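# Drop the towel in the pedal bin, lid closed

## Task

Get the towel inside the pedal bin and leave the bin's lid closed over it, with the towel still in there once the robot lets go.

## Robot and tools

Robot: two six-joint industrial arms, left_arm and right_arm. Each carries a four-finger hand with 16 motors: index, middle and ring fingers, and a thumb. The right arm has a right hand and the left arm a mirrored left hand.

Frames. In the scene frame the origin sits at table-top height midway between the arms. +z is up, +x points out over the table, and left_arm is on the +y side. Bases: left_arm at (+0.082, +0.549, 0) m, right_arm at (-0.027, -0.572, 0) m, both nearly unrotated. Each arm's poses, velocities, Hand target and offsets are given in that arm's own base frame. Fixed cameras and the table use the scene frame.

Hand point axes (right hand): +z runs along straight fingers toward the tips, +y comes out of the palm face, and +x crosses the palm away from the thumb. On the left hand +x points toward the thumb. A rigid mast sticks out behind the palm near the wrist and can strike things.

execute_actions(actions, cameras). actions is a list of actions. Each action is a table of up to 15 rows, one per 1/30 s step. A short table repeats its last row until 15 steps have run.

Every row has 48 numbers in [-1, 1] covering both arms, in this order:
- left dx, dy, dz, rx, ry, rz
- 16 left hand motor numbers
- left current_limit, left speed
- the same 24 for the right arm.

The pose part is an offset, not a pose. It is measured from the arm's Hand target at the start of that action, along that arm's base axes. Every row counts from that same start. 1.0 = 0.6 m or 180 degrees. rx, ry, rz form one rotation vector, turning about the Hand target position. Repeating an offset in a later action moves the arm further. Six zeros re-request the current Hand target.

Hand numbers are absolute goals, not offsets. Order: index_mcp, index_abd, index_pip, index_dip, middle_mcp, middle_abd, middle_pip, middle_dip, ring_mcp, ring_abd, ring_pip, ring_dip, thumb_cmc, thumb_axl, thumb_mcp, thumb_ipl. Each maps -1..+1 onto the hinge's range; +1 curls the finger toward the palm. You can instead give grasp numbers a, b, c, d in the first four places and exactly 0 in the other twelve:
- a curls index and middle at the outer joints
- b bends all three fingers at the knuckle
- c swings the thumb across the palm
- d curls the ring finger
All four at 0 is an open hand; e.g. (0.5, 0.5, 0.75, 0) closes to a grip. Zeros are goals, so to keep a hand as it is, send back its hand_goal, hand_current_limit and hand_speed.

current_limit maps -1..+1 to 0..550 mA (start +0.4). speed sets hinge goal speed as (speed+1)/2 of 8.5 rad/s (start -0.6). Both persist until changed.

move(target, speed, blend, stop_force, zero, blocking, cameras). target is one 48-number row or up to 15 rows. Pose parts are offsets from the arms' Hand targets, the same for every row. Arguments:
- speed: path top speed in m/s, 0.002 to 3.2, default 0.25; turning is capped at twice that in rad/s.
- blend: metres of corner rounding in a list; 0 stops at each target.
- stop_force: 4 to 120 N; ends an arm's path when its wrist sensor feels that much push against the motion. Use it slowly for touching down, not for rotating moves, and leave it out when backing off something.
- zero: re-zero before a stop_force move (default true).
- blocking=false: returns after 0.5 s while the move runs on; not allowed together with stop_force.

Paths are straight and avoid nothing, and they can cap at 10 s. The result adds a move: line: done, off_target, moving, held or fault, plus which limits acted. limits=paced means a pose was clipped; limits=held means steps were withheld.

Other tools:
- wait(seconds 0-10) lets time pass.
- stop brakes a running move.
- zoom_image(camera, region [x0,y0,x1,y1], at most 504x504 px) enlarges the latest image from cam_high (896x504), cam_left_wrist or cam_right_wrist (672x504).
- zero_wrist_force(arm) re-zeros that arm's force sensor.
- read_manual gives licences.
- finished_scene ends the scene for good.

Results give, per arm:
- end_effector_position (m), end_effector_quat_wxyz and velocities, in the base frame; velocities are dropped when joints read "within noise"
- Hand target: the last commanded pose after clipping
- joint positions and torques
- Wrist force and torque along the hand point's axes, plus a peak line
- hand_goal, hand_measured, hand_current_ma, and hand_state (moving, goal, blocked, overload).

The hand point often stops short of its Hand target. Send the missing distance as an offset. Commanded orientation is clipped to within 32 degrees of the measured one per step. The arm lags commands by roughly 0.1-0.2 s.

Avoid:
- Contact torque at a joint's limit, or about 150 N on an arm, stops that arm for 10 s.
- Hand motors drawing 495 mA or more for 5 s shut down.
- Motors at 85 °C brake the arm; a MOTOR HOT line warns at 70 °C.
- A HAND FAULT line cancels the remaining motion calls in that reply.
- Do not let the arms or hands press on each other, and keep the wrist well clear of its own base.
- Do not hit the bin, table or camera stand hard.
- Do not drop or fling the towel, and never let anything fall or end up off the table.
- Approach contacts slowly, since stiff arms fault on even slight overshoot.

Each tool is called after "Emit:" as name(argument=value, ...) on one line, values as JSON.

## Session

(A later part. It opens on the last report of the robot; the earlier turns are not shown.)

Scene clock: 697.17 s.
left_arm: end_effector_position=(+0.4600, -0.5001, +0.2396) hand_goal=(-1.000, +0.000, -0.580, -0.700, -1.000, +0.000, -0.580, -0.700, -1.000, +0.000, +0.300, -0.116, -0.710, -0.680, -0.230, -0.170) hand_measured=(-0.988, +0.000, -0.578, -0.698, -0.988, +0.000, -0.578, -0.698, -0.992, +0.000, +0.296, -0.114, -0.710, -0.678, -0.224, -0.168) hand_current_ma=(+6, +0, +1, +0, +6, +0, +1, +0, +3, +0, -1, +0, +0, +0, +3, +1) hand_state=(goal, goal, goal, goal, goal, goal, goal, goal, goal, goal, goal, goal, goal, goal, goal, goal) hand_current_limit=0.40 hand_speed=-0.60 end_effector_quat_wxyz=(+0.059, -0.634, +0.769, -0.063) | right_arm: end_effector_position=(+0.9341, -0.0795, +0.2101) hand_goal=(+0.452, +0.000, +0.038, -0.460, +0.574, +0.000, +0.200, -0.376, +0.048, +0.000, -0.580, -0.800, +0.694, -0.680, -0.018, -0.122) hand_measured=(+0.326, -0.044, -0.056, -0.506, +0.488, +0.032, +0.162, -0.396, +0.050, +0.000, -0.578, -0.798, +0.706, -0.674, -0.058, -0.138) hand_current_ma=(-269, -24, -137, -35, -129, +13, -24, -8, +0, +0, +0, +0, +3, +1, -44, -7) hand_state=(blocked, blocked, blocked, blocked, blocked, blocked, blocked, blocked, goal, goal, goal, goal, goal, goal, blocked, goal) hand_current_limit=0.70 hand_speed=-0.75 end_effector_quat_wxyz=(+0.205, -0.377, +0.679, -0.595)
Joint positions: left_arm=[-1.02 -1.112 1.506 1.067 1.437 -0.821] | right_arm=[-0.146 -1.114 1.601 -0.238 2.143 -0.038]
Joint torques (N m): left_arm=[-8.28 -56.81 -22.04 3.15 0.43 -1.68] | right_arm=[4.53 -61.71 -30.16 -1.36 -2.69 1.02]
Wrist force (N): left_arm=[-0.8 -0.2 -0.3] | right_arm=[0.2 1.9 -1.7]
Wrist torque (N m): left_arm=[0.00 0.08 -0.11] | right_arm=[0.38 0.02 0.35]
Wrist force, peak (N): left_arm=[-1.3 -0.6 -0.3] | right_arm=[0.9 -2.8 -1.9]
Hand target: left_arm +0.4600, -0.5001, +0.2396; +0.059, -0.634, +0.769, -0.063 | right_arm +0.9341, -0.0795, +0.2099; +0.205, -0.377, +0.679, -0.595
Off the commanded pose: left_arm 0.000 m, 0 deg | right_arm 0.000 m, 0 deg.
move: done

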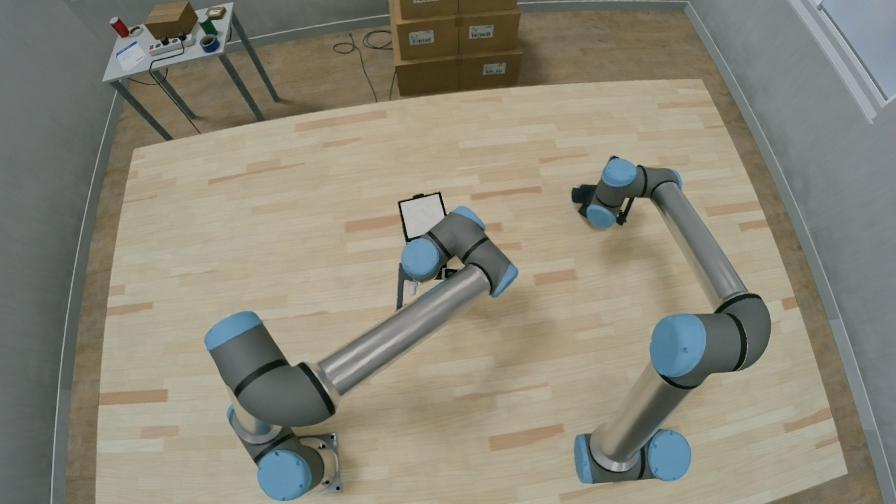

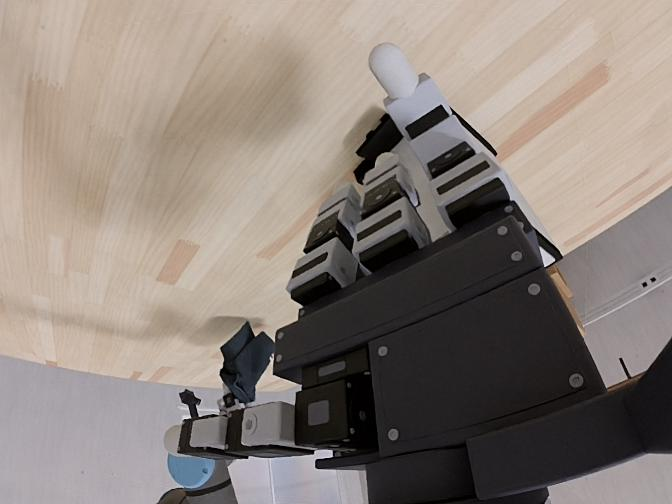

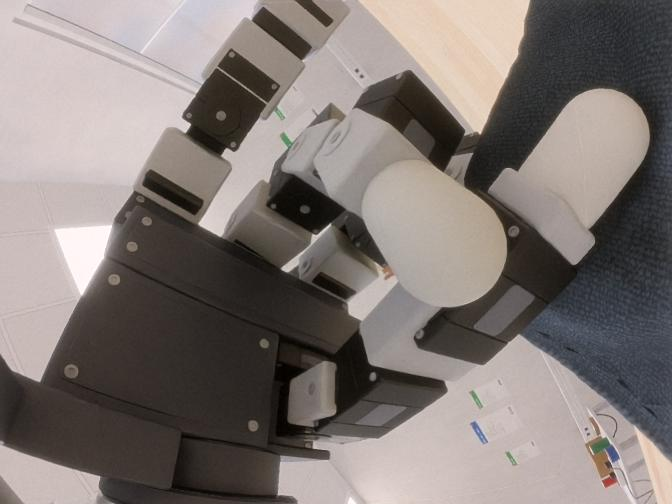

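Emit:
move(target=[[0.02,0,-0.03,-0.005,-0.03,0,-1,0,0.08,-0.551,-1,0,0.08,-0.551,-1,0,0.3,-0.116,-0.71,-0.68,-0.23,-0.17,0.6,-0.6,0,0.05,0.3,0,0,0.05,0.4,0.7,0.85,0,0,0,0,0,0,0,0,0,0,0,0,0,0.7,-0.75],[0.105,-0.014,-0.164,-0.0289,-0.1642,0,-1,0,0.08,-0.551,-1,0,0.08,-0.551,-1,0,0.3,-0.116,-0.71,-0.68,-0.23,-0.17,0.6,-0.6,-0.097,0.656,0.483,0,0,0.511,0.4,0.7,0.85,0,0,0,0,0,0,0,0,0,0,0,0,0,0.7,-0.75]], speed=0.25, blend=0.05, cameras=["all"])

Scene clock: 868.70 s.
left_arm: end_effector_position=(+0.5229, -0.5084, +0.1412) hand_goal=(-1.000, +0.000, +0.080, -0.552, -1.000, +0.000, +0.080, -0.552, -1.000, +0.000, +0.300, -0.116, -0.710, -0.680, -0.230, -0.170) hand_measured=(-0.988, +0.000, +0.078, -0.554, -0.990, +0.000, +0.078, -0.554, -0.992, +0.000, +0.298, -0.114, -0.706, -0.678, -0.224, -0.168) hand_current_ma=(+6, +0, +0, -1, +6, +0, +0, +0, +3, +0, +0, +0, +1, +0, +3, +1) hand_state=(goal, goal, goal, goal, goal, goal, goal, goal, goal, goal, goal, goal, goal, goal, goal, goal) hand_current_limit=0.60 hand_speed=-0.60 end_effector_quat_wxyz=(+0.224, -0.599, +0.725, -0.257) | right_arm: end_effector_position=(+0.8759, +0.3141, +0.4996) hand_goal=(+0.452, +0.000, +0.038, -0.460, +0.574, +0.000, +0.200, -0.376, +0.048, +0.000, -0.580, -0.800, +0.694, -0.680, -0.018, -0.122) hand_measured=(+0.326, -0.044, -0.056, -0.506, +0.488, +0.032, +0.162, -0.396, +0.050, +0.000, -0.578, -0.798, +0.706, -0.674, -0.058, -0.138) hand_current_ma=(-269, -24, -137, -35, -129, +13, -24, -8, +0, +0, +0, +0, +3, +1, -44, -7) hand_state=(blocked, blocked, blocked, blocked, blocked, blocked, blocked, blocked, goal, goal, goal, goal, goal, goal, blocked, goal) hand_current_limit=0.70 hand_speed=-0.75 end_effector_quat_wxyz=(-0.570, +0.751, -0.201, +0.266)
Joint positions: left_arm=[-1.102 -1.163 1.726 0.55 1.027 -0.783] | right_arm=[-0.049 -1.24 1.259 0.319 0.678 -0.442]
Joint torques (N m): left_arm=[9.91 -71.33 -43.49 6.78 0.53 -2.21] | right_arm=[-6.14 -89.13 -37.14 0.73 -0.75 3.53]
Wrist force (N): left_arm=[-0.6 -1.0 -0.2] | right_arm=[0.0 1.1 -1.8]
Wrist torque (N m): left_arm=[-0.18 0.12 -0.12] | right_arm=[0.26 0.01 0.21]
Wrist force, peak (N): left_arm=[-1.4 -0.4 -0.3] | right_arm=[0.2 4.6 -1.1]
Hand target: left_arm +0.5230, -0.5085, +0.1412; +0.224, -0.599, +0.724, -0.257 | right_arm +0.8759, +0.3141, +0.4997; -0.571, +0.751, -0.201, +0.266
Off the commanded pose: left_arm 0.000 m, 0 deg | right_arm 0.000 m, 0 deg.
move: done

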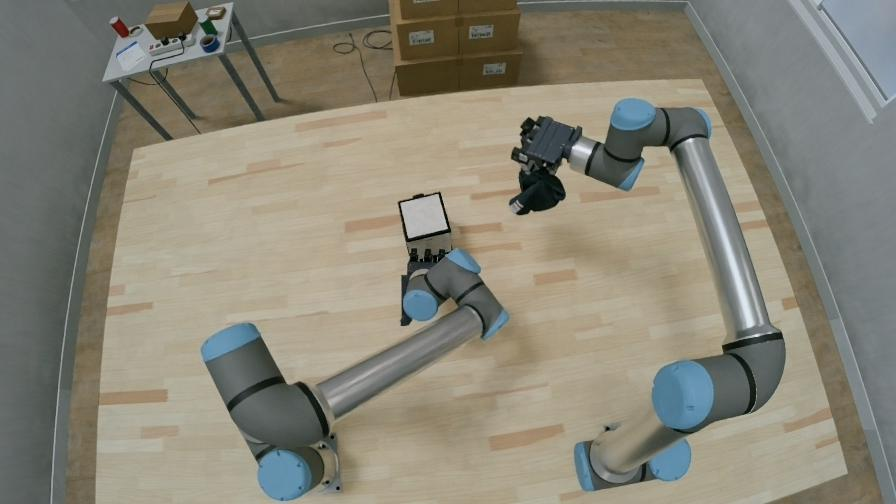

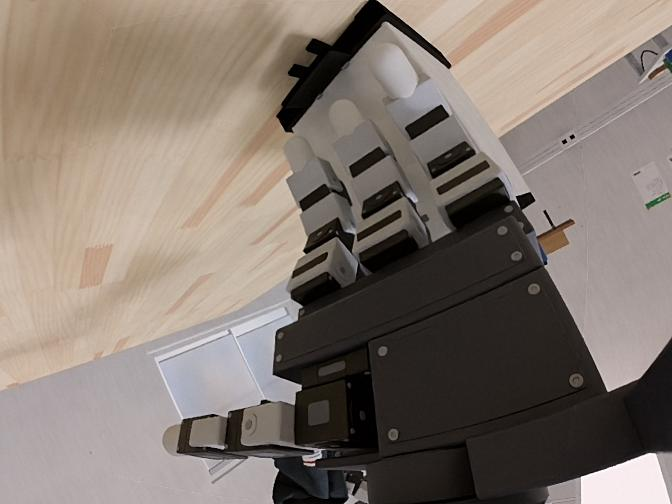

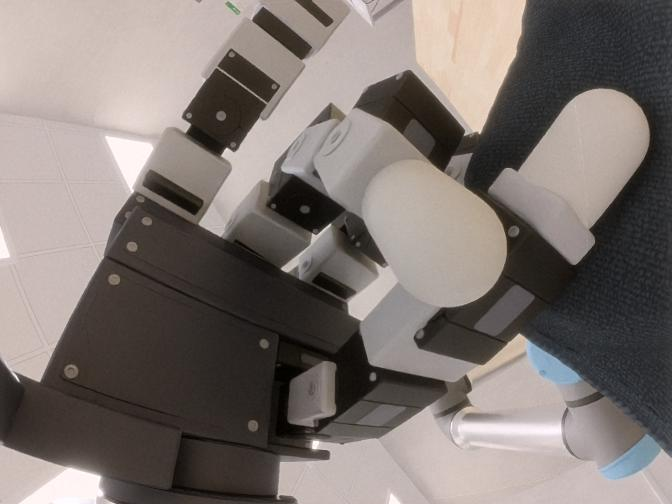

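Emit:
zoom_image(camera="cam_left_wrist", region=[250, 0, 470, 220])

Emit:
zoom_image(camera="cam_high", region=[380, 180, 500, 320])

Emit:
zoom_image(camera="cam_high", region=[490, 90, 650, 230])

Scaled by 2.291 from the camera's 672x504 image, which has a finer 960x720 frame.

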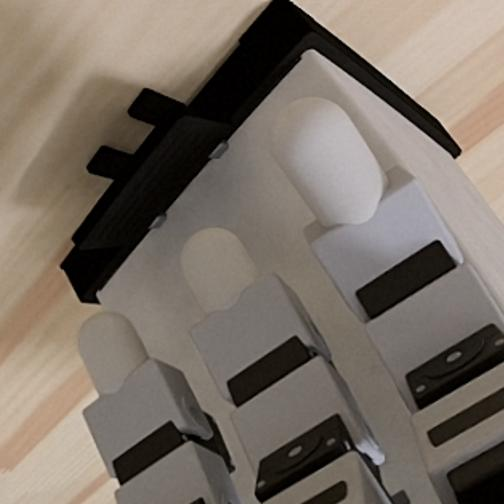

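Scaled by 3.600 from the camera's 896x504 image, which has a finer 1280x720 frame.

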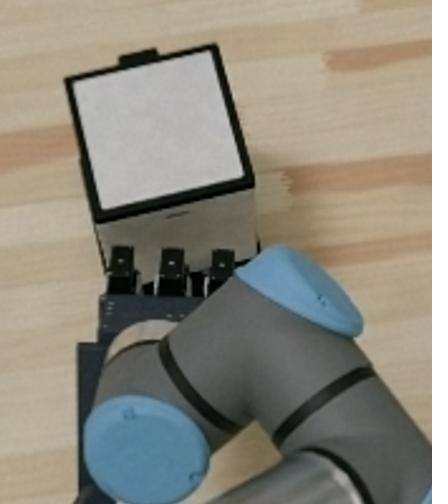

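Scaled by 3.150 from the camera's 896x504 image, which has a finer 1280x720 frame.

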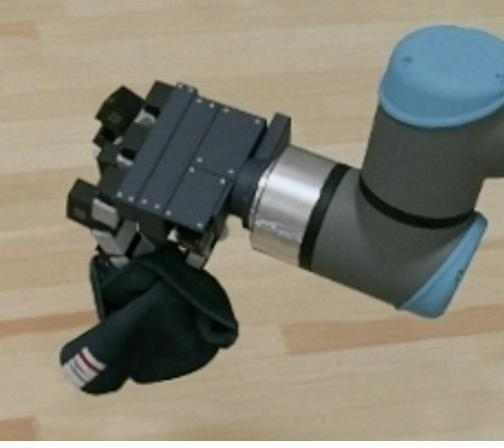

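Emit:
move(target=[0.047,0.023,-0.045,0,0,0,-1,0,0.08,-0.551,-1,0,0.08,-0.551,-1,0,0.3,-0.116,-0.71,-0.68,-0.23,-0.17,0.6,-0.6,0,0,0,0,0,0,0.4,0.7,0.85,0,0,0,0,0,0,0,0,0,0,0,0,0,0.7,-0.75], speed=0.1, cameras=["cam_high","cam_left_wrist"])

Emit:
zoom_image(camera="cam_left_wrist", region=[250, 0, 470, 220])

Scene clock: 940.23 s.
left_arm: end_effector_position=(+0.5513, -0.4947, +0.1140) hand_goal=(-1.000, +0.000, +0.080, -0.552, -1.000, +0.000, +0.080, -0.552, -1.000, +0.000, +0.300, -0.116, -0.710, -0.680, -0.230, -0.170) hand_measured=(-0.988, +0.000, +0.078, -0.554, -0.990, +0.000, +0.078, -0.554, -0.998, +0.000, +0.298, -0.114, -0.706, -0.678, -0.224, -0.168) hand_current_ma=(+6, +0, +0, -1, +6, +0, +0, +0, +2, +0, +0, +0, +1, +0, +3, +1) hand_state=(goal, goal, goal, goal, goal, goal, goal, goal, moving, goal, goal, goal, goal, goal, goal, goal) hand_current_limit=0.60 hand_speed=-0.60 end_effector_quat_wxyz=(+0.224, -0.599, +0.725, -0.257) end_effector_velocity=(-0.002, -0.002, +0.003) end_effector_angular_velocity=(-0.001, -0.001, +0.001) | right_arm: end_effector_position=(+0.8759, +0.3141, +0.4997) hand_goal=(+0.452, +0.000, +0.038, -0.460, +0.574, +0.000, +0.200, -0.376, +0.048, +0.000, -0.580, -0.800, +0.694, -0.680, -0.018, -0.122) hand_measured=(+0.326, -0.044, -0.056, -0.506, +0.488, +0.032, +0.162, -0.396, +0.050, +0.000, -0.578, -0.798, +0.706, -0.674, -0.058, -0.138) hand_current_ma=(-269, -24, -137, -35, -129, +13, -24, -8, +0, +0, +0, +0, +3, +1, -44, -7) hand_state=(blocked, blocked, blocked, blocked, blocked, blocked, blocked, blocked, goal, goal, goal, goal, goal, goal, blocked, goal) hand_current_limit=0.70 hand_speed=-0.75 end_effector_quat_wxyz=(-0.571, +0.751, -0.201, +0.266)
Joint positions: left_arm=[-1.051 -1.129 1.725 0.49 1.05 -0.731] | right_arm=[-0.049 -1.24 1.259 0.319 0.678 -0.442]
Joint velocities: left_arm=[-0.005 -0.003 -0.002 0.007 -0.003 -0.006] | right_arm=[within noise]
Joint torques (N m): left_arm=[-8.49 -75.36 -42.89 7.1 -3.02 -1.87] | right_arm=[-7.48 -92.24 -46.11 0.99 -3.72 4.01]
Wrist force (N): left_arm=[-1.3 -0.4 -0.7] | right_arm=[0.2 1.3 -1.8]
Wrist torque (N m): left_arm=[-0.18 0.14 -0.06] | right_arm=[0.30 -0.02 0.23]
Wrist force, peak (N): left_arm=[-0.4 1.3 -3.3] | right_arm=[0.1 1.5 -1.9]
Hand target: left_arm +0.5512, -0.4947, +0.1142; +0.224, -0.599, +0.724, -0.257 | right_arm +0.8759, +0.3141, +0.4997; -0.571, +0.751, -0.201, +0.266
Off the commanded pose: left_arm 0.000 m, 0 deg | right_arm 0.000 m, 0 deg.
move: done
Images, in order (width x height): cam_high 896x504, cam_left_wrist 672x504.

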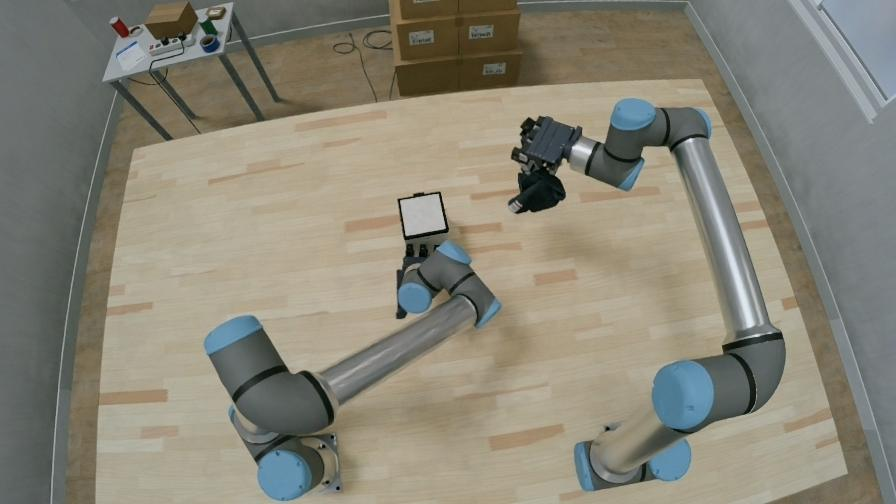

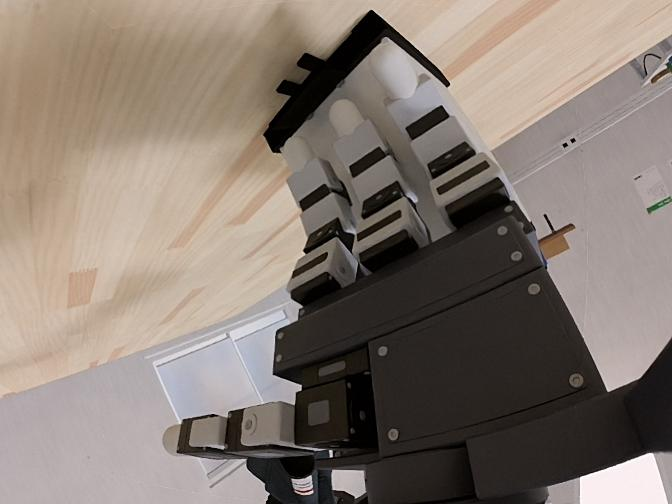

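Scaled by 2.291 from the camera's 672x504 image, which has a finer 960x720 frame.

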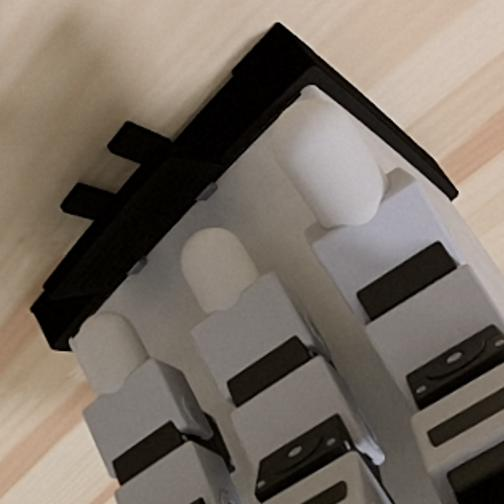

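Emit:
zoom_image(camera="cam_left_wrist", region=[255, 40, 375, 160])

Emit:
zoom_image(camera="cam_high", region=[385, 180, 475, 270])

Scaled by 4.200 from the camera's 672x504 image, which has a finer 960x720 frame.

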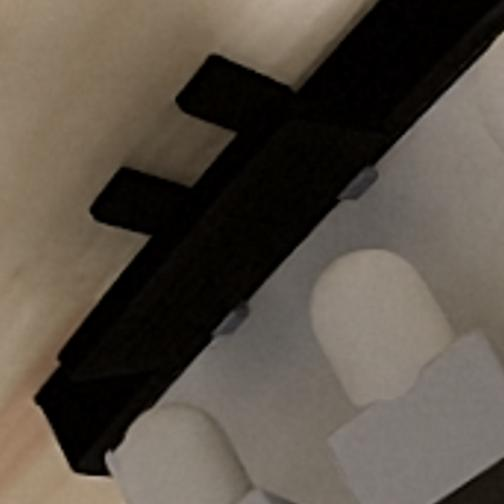

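Scaled by 5.600 from the camera's 896x504 image, which has a finer 1280x720 frame.

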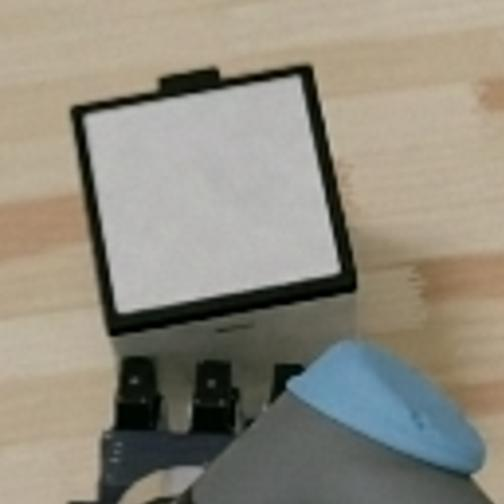

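Emit:
zoom_image(camera="cam_left_wrist", region=[260, 45, 340, 125])

Scaled by 6.300 from the camera's 672x504 image, which has a finer 960x720 frame.

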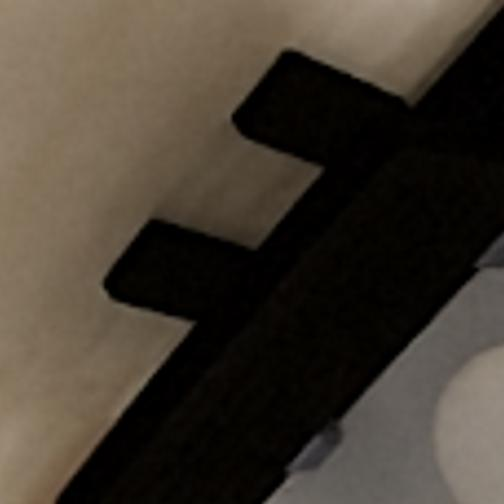

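Emit:
move(target=[0.01,0,-0.10,0,0,0,-1,0,0.08,-0.551,-1,0,0.08,-0.551,-1,0,0.3,-0.116,-0.71,-0.68,-0.23,-0.17,0.6,-0.6,0,0,0,0,0,0,0.4,0.7,0.85,0,0,0,0,0,0,0,0,0,0,0,0,0,0.7,-0.75], speed=0.03, stop_force=5, cameras=["cam_high","cam_left_wrist"])

Emit:
zoom_image(camera="cam_left_wrist", region=[250, 0, 430, 180])

Scene clock: 1038.70 s.
left_arm: end_effector_position=(+0.5532, -0.4947, +0.0940) hand_goal=(-1.000, +0.000, +0.080, -0.552, -1.000, +0.000, +0.080, -0.552, -1.000, +0.000, +0.300, -0.116, -0.710, -0.680, -0.230, -0.170) hand_measured=(-0.998, +0.000, +0.086, -0.546, -0.990, +0.000, +0.078, -0.554, -0.992, +0.000, +0.298, -0.114, -0.706, -0.678, -0.224, -0.168) hand_current_ma=(+0, +0, +2, +2, +6, +0, +0, +0, +4, +0, +0, +0, +1, +0, +3, +1) hand_state=(goal, goal, goal, goal, goal, goal, goal, goal, goal, goal, goal, goal, goal, goal, goal, goal) hand_current_limit=0.60 hand_speed=-0.60 end_effector_quat_wxyz=(+0.224, -0.599, +0.725, -0.257) | right_arm: end_effector_position=(+0.8759, +0.3141, +0.4997) hand_goal=(+0.452, +0.000, +0.038, -0.460, +0.574, +0.000, +0.200, -0.376, +0.048, +0.000, -0.580, -0.800, +0.694, -0.680, -0.018, -0.122) hand_measured=(+0.326, -0.044, -0.056, -0.506, +0.488, +0.032, +0.162, -0.396, +0.050, +0.000, -0.578, -0.798, +0.706, -0.674, -0.058, -0.138) hand_current_ma=(-269, -24, -137, -35, -129, +13, -24, -8, +0, +0, +0, +0, +3, +1, -44, -7) hand_state=(blocked, blocked, blocked, blocked, blocked, blocked, blocked, blocked, goal, goal, goal, goal, goal, goal, blocked, goal) hand_current_limit=0.70 hand_speed=-0.75 end_effector_quat_wxyz=(-0.571, +0.751, -0.201, +0.266)
Joint positions: left_arm=[-1.049 -1.108 1.735 0.458 1.051 -0.728] | right_arm=[-0.049 -1.24 1.259 0.319 0.678 -0.442]
Joint torques (N m): left_arm=[-9.44 -76.2 -42.9 5.86 -2.99 -2.26] | right_arm=[-8.28 -93.01 -32.21 -1.33 -1.96 3.21]
Wrist force (N): left_arm=[-1.2 0.4 -2.1] | right_arm=[0.1 1.0 -1.5]
Wrist torque (N m): left_arm=[-0.08 0.11 -0.35] | right_arm=[0.23 -0.01 0.22]
Wrist force, peak (N): left_arm=[0.1 -0.9 -10.2] | right_arm=[0.3 1.4 -1.9]
Hand target: left_arm +0.5532, -0.4947, +0.0940; +0.224, -0.599, +0.724, -0.257 (not the last commanded pose) | right_arm +0.8759, +0.3141, +0.4997; -0.571, +0.751, -0.201, +0.266
Off the commanded pose: left_arm 0.040 m, 0 deg | right_arm 0.000 m, 0 deg.
move: contact (left_arm)
Images, in order (width x height): cam_high 896x504, cam_left_wrist 672x504.

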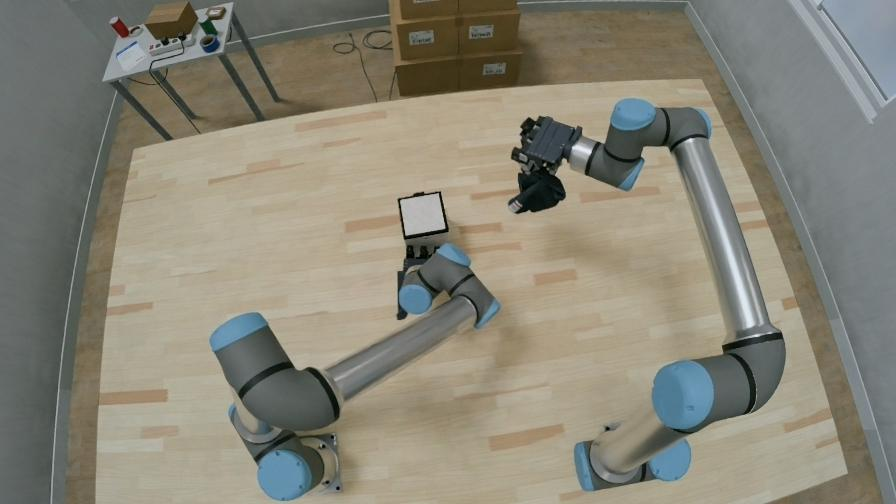

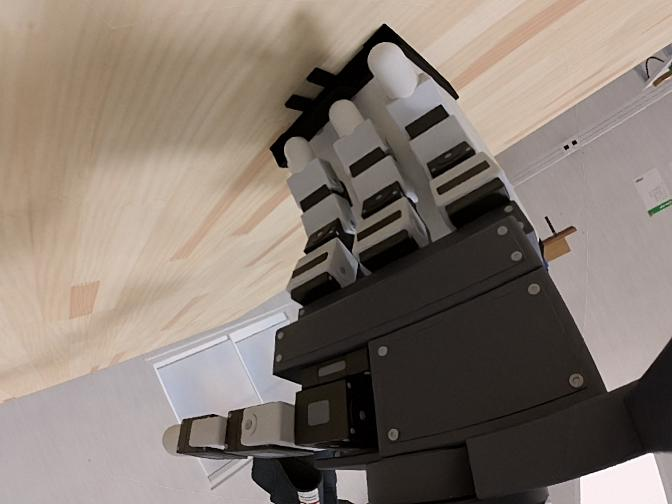

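Scaled by 2.800 from the camera's 672x504 image, which has a finer 960x720 frame.

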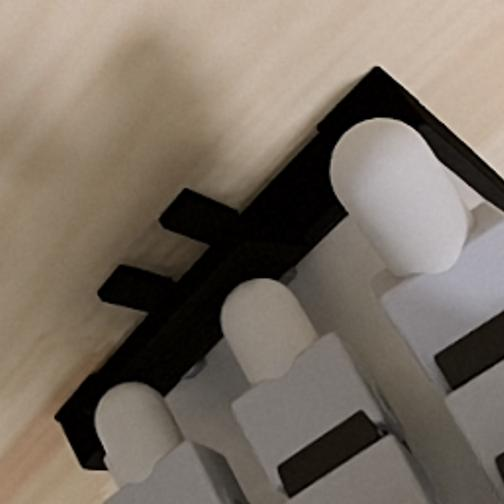

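Emit:
move(target=[-0.027,0,0.02,0,0,0,-1,0,0.08,-0.551,-1,0,0.08,-0.551,-1,0,0.3,-0.116,-0.71,-0.68,-0.23,-0.17,0.6,-0.6,0,0,0,0,0,0,0.4,0.7,0.85,0,0,0,0,0,0,0,0,0,0,0,0,0,0.7,-0.75], speed=0.05, cameras=[])

Emit:
move(target=[0,0,-0.10,0,0,0,-1,0,0.08,-0.551,-1,0,0.08,-0.551,-1,0,0.3,-0.116,-0.71,-0.68,-0.23,-0.17,0.6,-0.6,0,0,0,0,0,0,0.4,0.7,0.85,0,0,0,0,0,0,0,0,0,0,0,0,0,0.7,-0.75], speed=0.025, stop_force=5, cameras=["cam_high","cam_left_wrist"])

Emit:
zoom_image(camera="cam_left_wrist", region=[250, 0, 430, 180])

Scene clock: 1085.33 s.
left_arm: end_effector_position=(+0.5368, -0.4945, +0.1060) hand_goal=(-1.000, +0.000, +0.080, -0.552, -1.000, +0.000, +0.080, -0.552, -1.000, +0.000, +0.300, -0.116, -0.710, -0.680, -0.230, -0.170) hand_measured=(-0.994, +0.000, +0.084, -0.550, -0.990, +0.000, +0.078, -0.554, -0.990, +0.000, +0.298, -0.114, -0.706, -0.678, -0.224, -0.168) hand_current_ma=(+2, +0, +1, +1, +6, +0, +0, +0, +4, +0, +0, +0, +1, +0, +3, +1) hand_state=(goal, goal, goal, goal, goal, goal, goal, goal, goal, goal, goal, goal, goal, goal, goal, goal) hand_current_limit=0.60 hand_speed=-0.60 end_effector_quat_wxyz=(+0.224, -0.599, +0.725, -0.257) | right_arm: end_effector_position=(+0.8759, +0.3141, +0.4997) hand_goal=(+0.452, +0.000, +0.038, -0.460, +0.574, +0.000, +0.200, -0.376, +0.048, +0.000, -0.580, -0.800, +0.694, -0.680, -0.018, -0.122) hand_measured=(+0.326, -0.044, -0.056, -0.506, +0.488, +0.032, +0.162, -0.396, +0.050, +0.000, -0.578, -0.798, +0.706, -0.674, -0.058, -0.138) hand_current_ma=(-269, -24, -137, -35, -129, +13, -24, -8, +0, +0, +0, +0, +3, +1, -44, -7) hand_state=(blocked, blocked, blocked, blocked, blocked, blocked, blocked, blocked, goal, goal, goal, goal, goal, goal, blocked, goal) hand_current_limit=0.70 hand_speed=-0.75 end_effector_quat_wxyz=(-0.571, +0.751, -0.201, +0.266)
Joint positions: left_arm=[-1.072 -1.134 1.752 0.479 1.04 -0.751] | right_arm=[-0.049 -1.24 1.259 0.319 0.678 -0.442]
Joint torques (N m): left_arm=[10.57 -48.18 -37.94 0.9 0.55 2.72] | right_arm=[-8.6 -93.87 -33.56 -0.7 -1.18 2.38]
Wrist force (N): left_arm=[-1.1 -1.1 0.2] | right_arm=[0.0 1.0 -1.7]
Wrist torque (N m): left_arm=[-0.25 0.17 0.02] | right_arm=[0.26 0.01 0.21]
Wrist force, peak (N): left_arm=[-1.7 0.3 -2.0] | right_arm=[0.4 1.4 -1.9]
Hand target: left_arm +0.5370, -0.4947, +0.1060; +0.224, -0.599, +0.724, -0.257 | right_arm +0.8759, +0.3141, +0.4997; -0.571, +0.751, -0.201, +0.266
Off the commanded pose: left_arm 0.000 m, 0 deg | right_arm 0.000 m, 0 deg.
move: done
No camera images: "cameras" was empty.

Scene clock: 1086.93 s.
left_arm: end_effector_position=(+0.5370, -0.4947, +0.0931) hand_goal=(-1.000, +0.000, +0.080, -0.552, -1.000, +0.000, +0.080, -0.552, -1.000, +0.000, +0.300, -0.116, -0.710, -0.680, -0.230, -0.170) hand_measured=(-0.994, +0.000, +0.084, -0.550, -1.000, +0.000, +0.088, -0.546, -0.990, +0.000, +0.298, -0.114, -0.706, -0.678, -0.224, -0.168) hand_current_ma=(+2, +0, +1, +1, +0, +0, +3, +2, +4, +0, +0, +0, +1, +0, +3, +1) hand_state=(goal, goal, goal, goal, goal, goal, goal, goal, goal, goal, goal, goal, goal, goal, goal, goal) hand_current_limit=0.60 hand_speed=-0.60 end_effector_quat_wxyz=(+0.224, -0.599, +0.724, -0.257) | right_arm: end_effector_position=(+0.8759, +0.3141, +0.4997) hand_goal=(+0.452, +0.000, +0.038, -0.460, +0.574, +0.000, +0.200, -0.376, +0.048, +0.000, -0.580, -0.800, +0.694, -0.680, -0.018, -0.122) hand_measured=(+0.326, -0.044, -0.056, -0.506, +0.488, +0.032, +0.162, -0.396, +0.050, +0.000, -0.578, -0.798, +0.706, -0.674, -0.058, -0.138) hand_current_ma=(-269, -24, -137, -35, -129, +13, -24, -8, +0, +0, +0, +0, +3, +1, -44, -7) hand_state=(blocked, blocked, blocked, blocked, blocked, blocked, blocked, blocked, goal, goal, goal, goal, goal, goal, blocked, goal) hand_current_limit=0.70 hand_speed=-0.75 end_effector_quat_wxyz=(-0.571, +0.751, -0.201, +0.266)
Joint positions: left_arm=[-1.071 -1.121 1.76 0.458 1.04 -0.751] | right_arm=[-0.049 -1.24 1.259 0.319 0.678 -0.442]
Joint torques (N m): left_arm=[9.64 -73.14 -40.37 6.7 0.91 2.17] | right_arm=[-7.36 -92.41 -32.8 -0.65 -0.33 2.69]
Wrist force (N): left_arm=[-1.1 -2.9 -2.7] | right_arm=[-0.2 1.1 -1.5]
Wrist torque (N m): left_arm=[0.00 0.11 -0.01] | right_arm=[0.24 0.03 0.19]
Wrist force, peak (N): left_arm=[-1.1 -4.4 -6.5] | right_arm=[0.1 1.3 -1.9]
Hand target: left_arm +0.5370, -0.4947, +0.0931; +0.224, -0.599, +0.724, -0.257 (not the last commanded pose) | right_arm +0.8759, +0.3141, +0.4997; -0.571, +0.751, -0.201, +0.266
Off the commanded pose: left_arm 0.047 m, 0 deg | right_arm 0.000 m, 0 deg.
move: contact (left_arm)
Images, in order (width x height): cam_high 896x504, cam_left_wrist 672x504.

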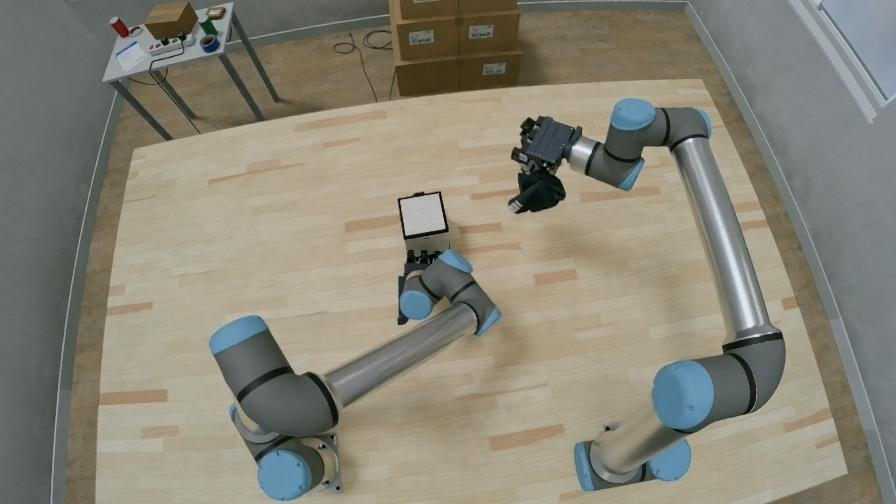

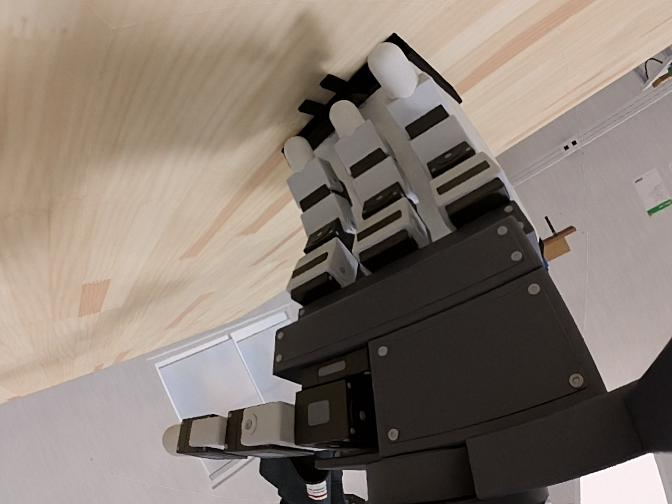

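Scaled by 2.800 from the camera's 672x504 image, which has a finer 960x720 frame.

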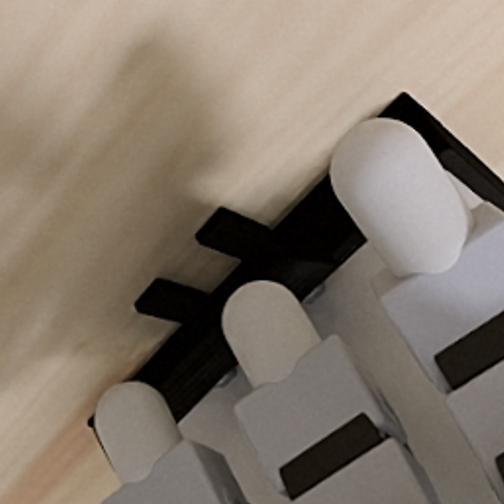

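Emit:
move(target=[[0,0.014,0.013,0,0,0,-1,0,0.08,-0.551,-1,0,0.08,-0.551,-1,0,0.3,-0.116,-0.71,-0.68,-0.23,-0.17,0.6,-0.6,0,0,0,0,0,0,0.4,0.7,0.85,0,0,0,0,0,0,0,0,0,0,0,0,0,0.7,-0.75],[0,0.027,0,0,0,0,-1,0,0.08,-0.551,-1,0,0.08,-0.551,-1,0,0.3,-0.116,-0.71,-0.68,-0.23,-0.17,0.6,-0.6,0,0,0,0,0,0,0.4,0.7,0.85,0,0,0,0,0,0,0,0,0,0,0,0,0,0.7,-0.75],[0,0.027,-0.015,0,0,0,-1,0,0.08,-0.551,-1,0,0.08,-0.551,-1,0,0.3,-0.116,-0.71,-0.68,-0.23,-0.17,0.6,-0.6,0,0,0,0,0,0,0.4,0.7,0.85,0,0,0,0,0,0,0,0,0,0,0,0,0,0.7,-0.75]], speed=0.04, blend=[0.005,0.005,0], cameras=["cam_high","cam_left_wrist"])

Emit:
zoom_image(camera="cam_high", region=[380, 180, 480, 280])

Scene clock: 1108.37 s.
left_arm: end_effector_position=(+0.5370, -0.4784, +0.0838) hand_goal=(-1.000, +0.000, +0.080, -0.552, -1.000, +0.000, +0.080, -0.552, -1.000, +0.000, +0.300, -0.116, -0.710, -0.680, -0.230, -0.170) hand_measured=(-0.994, +0.000, +0.084, -0.550, -0.998, -0.014, +0.096, -0.542, -0.990, +0.000, +0.298, -0.114, -0.706, -0.678, -0.224, -0.168) hand_current_ma=(+2, +0, +1, +1, +0, -6, +10, +5, +4, +0, +0, +0, +1, +0, +3, +1) hand_state=(goal, goal, goal, goal, moving, goal, goal, goal, goal, goal, goal, goal, goal, goal, goal, goal) hand_current_limit=0.60 hand_speed=-0.60 end_effector_quat_wxyz=(+0.224, -0.599, +0.725, -0.257) | right_arm: end_effector_position=(+0.8759, +0.3141, +0.4997) hand_goal=(+0.452, +0.000, +0.038, -0.460, +0.574, +0.000, +0.200, -0.376, +0.048, +0.000, -0.580, -0.800, +0.694, -0.680, -0.018, -0.122) hand_measured=(+0.326, -0.044, -0.056, -0.506, +0.488, +0.032, +0.162, -0.396, +0.050, +0.000, -0.578, -0.798, +0.706, -0.674, -0.058, -0.138) hand_current_ma=(-269, -24, -137, -35, -129, +13, -24, -8, +0, +0, +0, +0, +3, +1, -44, -7) hand_state=(blocked, blocked, blocked, blocked, blocked, blocked, blocked, blocked, goal, goal, goal, goal, goal, goal, blocked, goal) hand_current_limit=0.70 hand_speed=-0.75 end_effector_quat_wxyz=(-0.571, +0.751, -0.201, +0.266)
Joint positions: left_arm=[-1.059 -1.129 1.791 0.428 1.046 -0.738] | right_arm=[-0.049 -1.24 1.259 0.319 0.678 -0.442]
Joint torques (N m): left_arm=[-2.37 -71.77 -32.23 7.19 -0.56 0.07] | right_arm=[-8.6 -88.72 -32.93 -0.67 0.22 2.39]
Wrist force (N): left_arm=[-0.6 -3.1 -5.0] | right_arm=[0.0 1.3 -1.6]
Wrist torque (N m): left_arm=[0.17 0.11 -0.12] | right_arm=[0.26 0.00 0.22]
Wrist force, peak (N): left_arm=[-0.2 -5.8 -9.0] | right_arm=[0.4 1.4 -1.8]
Hand target: left_arm +0.5370, -0.4785, +0.0841; +0.224, -0.599, +0.724, -0.257 | right_arm +0.8759, +0.3141, +0.4997; -0.571, +0.751, -0.201, +0.266
Off the commanded pose: left_arm 0.000 m, 0 deg | right_arm 0.000 m, 0 deg.
move: done; blend cut to 0.0045 m at target 2
Images, in order (width x height): cam_high 896x504, cam_left_wrist 672x504.

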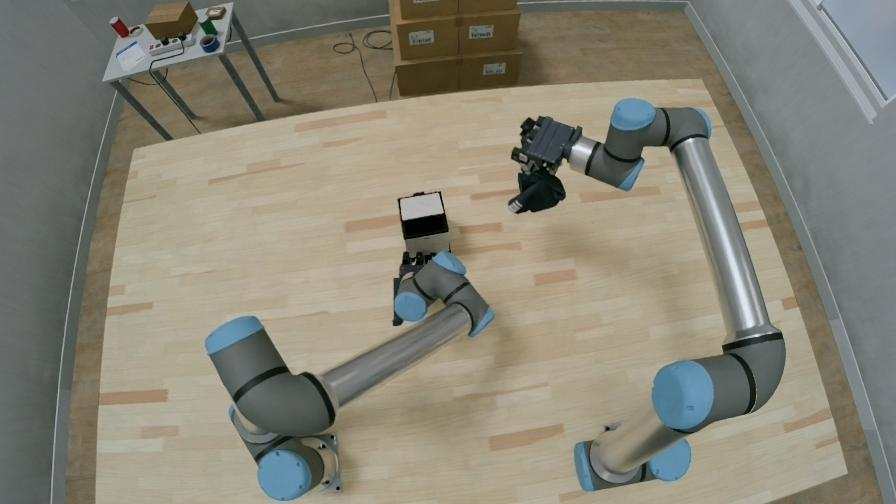

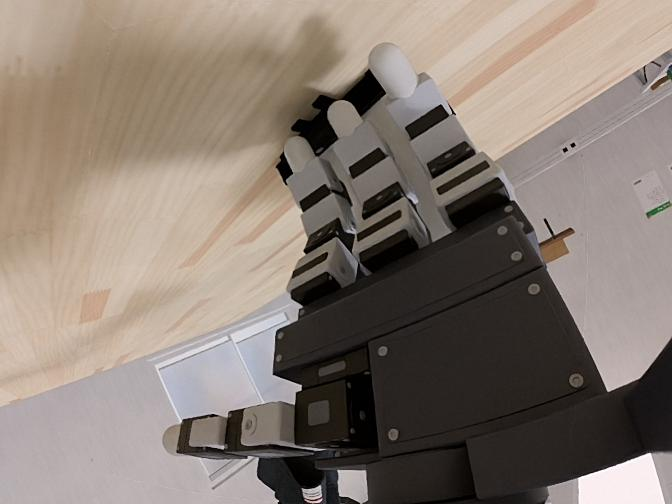

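Scaled by 5.040 from the camera's 896x504 image, which has a finer 1280x720 frame.

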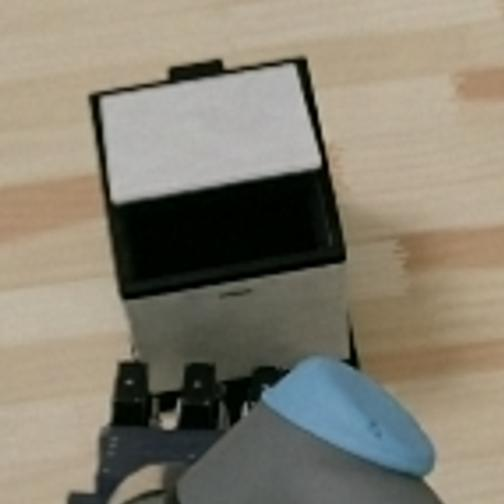

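Emit:
move(target=[0,0,-0.014,0,0,0,-1,0,0.08,-0.551,-1,0,0.08,-0.551,-1,0,0.3,-0.116,-0.71,-0.68,-0.23,-0.17,0.8,-0.6,0,0,0,0,0,0,0.4,0.7,0.85,0,0,0,0,0,0,0,0,0,0,0,0,0,0.7,-0.75], speed=0.04, cameras=["cam_high","cam_left_wrist"])

Emit:
zoom_image(camera="cam_high", region=[380, 180, 480, 280])

Emit:
zoom_image(camera="cam_left_wrist", region=[250, 0, 430, 180])

Scene clock: 1117.50 s.
left_arm: end_effector_position=(+0.5370, -0.4785, +0.0755) hand_goal=(-1.000, +0.000, +0.080, -0.552, -1.000, +0.000, +0.080, -0.552, -1.000, +0.000, +0.300, -0.116, -0.710, -0.680, -0.230, -0.170) hand_measured=(-0.994, +0.000, +0.084, -0.550, -0.992, -0.008, +0.094, -0.544, -0.990, +0.000, +0.298, -0.114, -0.706, -0.678, -0.224, -0.168) hand_current_ma=(+2, +0, +1, +1, +3, -2, +7, +4, +4, +0, +0, +0, +1, +0, +3, +1) hand_state=(goal, goal, goal, goal, goal, goal, goal, goal, goal, goal, goal, goal, goal, goal, goal, goal) hand_current_limit=0.80 hand_speed=-0.60 end_effector_quat_wxyz=(+0.224, -0.599, +0.725, -0.257) | right_arm: end_effector_position=(+0.8759, +0.3141, +0.4997) hand_goal=(+0.452, +0.000, +0.038, -0.460, +0.574, +0.000, +0.200, -0.376, +0.048, +0.000, -0.580, -0.800, +0.694, -0.680, -0.018, -0.122) hand_measured=(+0.326, -0.044, -0.056, -0.506, +0.488, +0.032, +0.162, -0.396, +0.050, +0.000, -0.578, -0.798, +0.706, -0.674, -0.058, -0.138) hand_current_ma=(-269, -24, -137, -35, -129, +13, -24, -8, +0, +0, +0, +0, +3, +1, -44, -7) hand_state=(blocked, blocked, blocked, blocked, blocked, blocked, blocked, blocked, goal, goal, goal, goal, goal, goal, blocked, goal) hand_current_limit=0.70 hand_speed=-0.75 end_effector_quat_wxyz=(-0.571, +0.751, -0.201, +0.266)
Joint positions: left_arm=[-1.059 -1.12 1.796 0.415 1.046 -0.738] | right_arm=[-0.049 -1.24 1.259 0.319 0.678 -0.442]
Joint torques (N m): left_arm=[-8.4 -70.73 -25.56 5.48 -2.01 -1.3] | right_arm=[-5.91 -91.63 -33.36 -0.94 1.12 2.51]
Wrist force (N): left_arm=[-0.6 -1.5 -1.2] | right_arm=[0.1 1.1 -1.5]
Wrist torque (N m): left_arm=[-0.14 0.16 -0.15] | right_arm=[0.24 -0.01 0.21]
Wrist force, peak (N): left_arm=[-0.7 -3.5 -5.5] | right_arm=[0.2 1.3 -1.8]
Hand target: left_arm +0.5370, -0.4785, +0.0757; +0.224, -0.599, +0.724, -0.257 | right_arm +0.8759, +0.3141, +0.4997; -0.571, +0.751, -0.201, +0.266
Off the commanded pose: left_arm 0.000 m, 0 deg | right_arm 0.000 m, 0 deg.
move: done
Images, in order (width x height): cam_high 896x504, cam_left_wrist 672x504.

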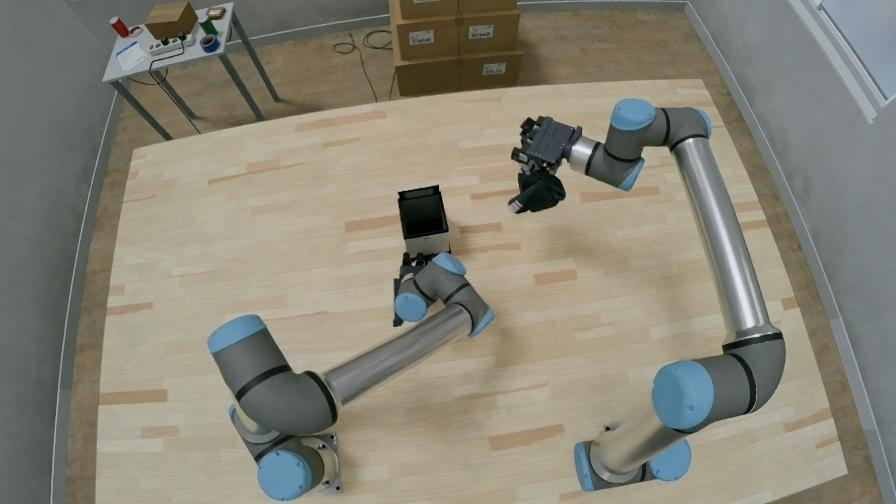

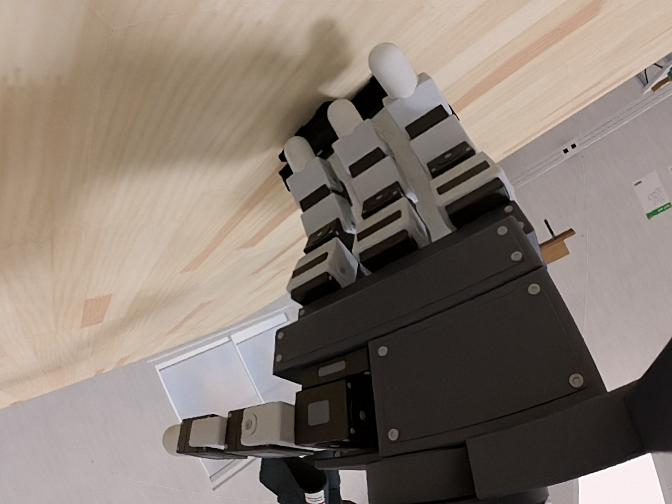

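Scaled by 5.040 from the camera's 896x504 image, which has a finer 1280x720 frame.

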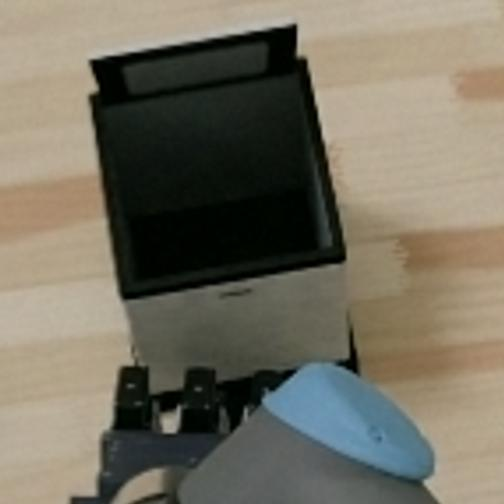

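Scaled by 2.800 from the camera's 672x504 image, which has a finer 960x720 frame.

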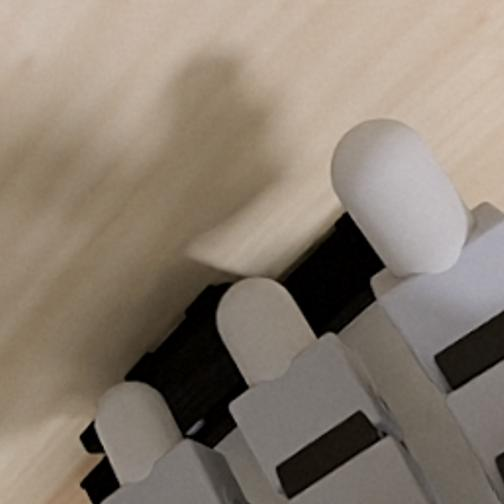

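Emit:
move(target=[0,0,-0.013,0,0,0,-1,0,0.08,-0.551,-1,0,0.08,-0.551,-1,0,0.3,-0.116,-0.71,-0.68,-0.23,-0.17,0.8,-0.6,0,0,0,0,0,0,0.452,0,0.038,-0.46,0.574,0,0.2,-0.376,0.4,0,0.54,0,0.694,-0.68,-0.018,-0.122,0.7,-0.75], speed=0.03, stop_force=15, cameras=["cam_high","cam_left_wrist","cam_right_wrist"])

Emit:
zoom_image(camera="cam_high", region=[380, 160, 480, 260])

Scene clock: 1227.53 s.
left_arm: end_effector_position=(+0.5371, -0.4786, +0.0720) hand_goal=(-1.000, +0.000, +0.080, -0.552, -1.000, +0.000, +0.080, -0.552, -1.000, +0.000, +0.300, -0.116, -0.710, -0.680, -0.230, -0.170) hand_measured=(-0.996, +0.000, +0.084, -0.550, -1.000, -0.006, +0.102, -0.530, -0.990, +0.000, +0.298, -0.114, -0.706, -0.678, -0.224, -0.168) hand_current_ma=(+1, +0, +1, +1, +0, -2, +18, +16, +4, +0, +0, +0, +1, +0, +3, +1) hand_state=(goal, goal, goal, goal, goal, goal, blocked, blocked, goal, goal, goal, goal, goal, goal, goal, goal) hand_current_limit=0.80 hand_speed=-0.60 end_effector_quat_wxyz=(+0.224, -0.599, +0.724, -0.257) | right_arm: end_effector_position=(+0.8759, +0.3141, +0.4997) hand_goal=(+0.452, +0.000, +0.038, -0.460, +0.574, +0.000, +0.200, -0.376, +0.400, +0.000, +0.540, +0.000, +0.694, -0.680, -0.018, -0.122) hand_measured=(+0.326, -0.044, -0.056, -0.506, +0.488, +0.032, +0.162, -0.396, +0.396, +0.000, +0.532, -0.004, +0.706, -0.674, -0.058, -0.138) hand_current_ma=(-269, -24, -137, -35, -129, +13, -24, -8, +0, +0, -1, +0, +3, +1, -44, -7) hand_state=(blocked, blocked, blocked, blocked, blocked, blocked, blocked, blocked, goal, goal, goal, goal, goal, goal, blocked, goal) hand_current_limit=0.70 hand_speed=-0.75 end_effector_quat_wxyz=(-0.571, +0.751, -0.201, +0.266)
Joint positions: left_arm=[-1.059 -1.117 1.798 0.409 1.046 -0.738] | right_arm=[-0.049 -1.24 1.259 0.319 0.678 -0.442]
Joint torques (N m): left_arm=[-7.16 -63.39 -34.35 6.45 0.75 1.16] | right_arm=[-9.41 -90.24 -32 -0.93 2.25 1.66]
Wrist force (N): left_arm=[-1.1 -9.6 -15.2] | right_arm=[0.2 1.4 -1.7]
Wrist torque (N m): left_arm=[1.37 -0.05 -0.04] | right_arm=[0.33 -0.01 0.24]
Wrist force, peak (N): left_arm=[-1.4 -12.1 -20.4] | right_arm=[0.0 1.3 -2.0]
Hand target: left_arm +0.5371, -0.4786, +0.0721; +0.224, -0.599, +0.724, -0.257 (not the last commanded pose) | right_arm +0.8759, +0.3141, +0.4997; -0.571, +0.751, -0.201, +0.266
Off the commanded pose: left_arm 0.004 m, 0 deg | right_arm 0.000 m, 0 deg.
move: contact (left_arm)

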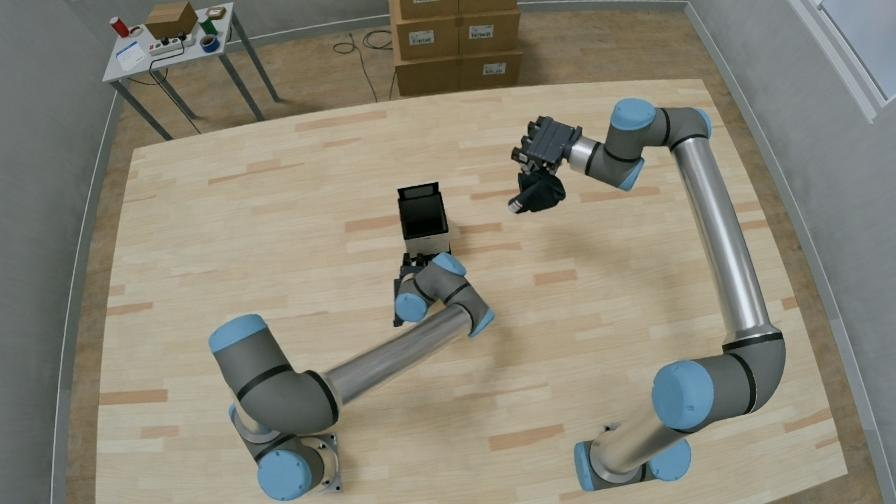

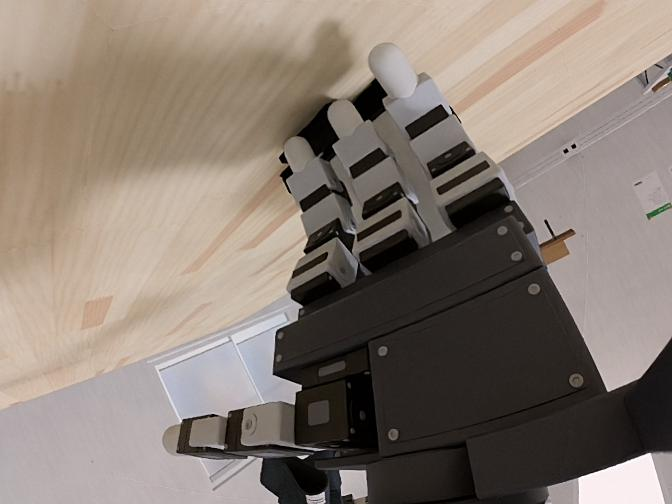

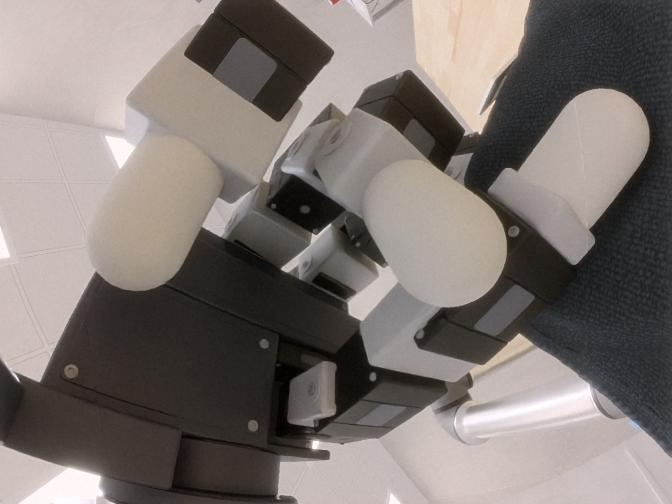

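Scaled by 5.040 from the camera's 896x504 image, which has a finer 1280x720 frame.

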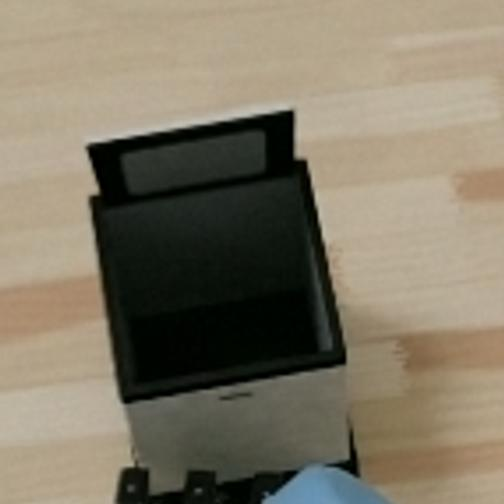

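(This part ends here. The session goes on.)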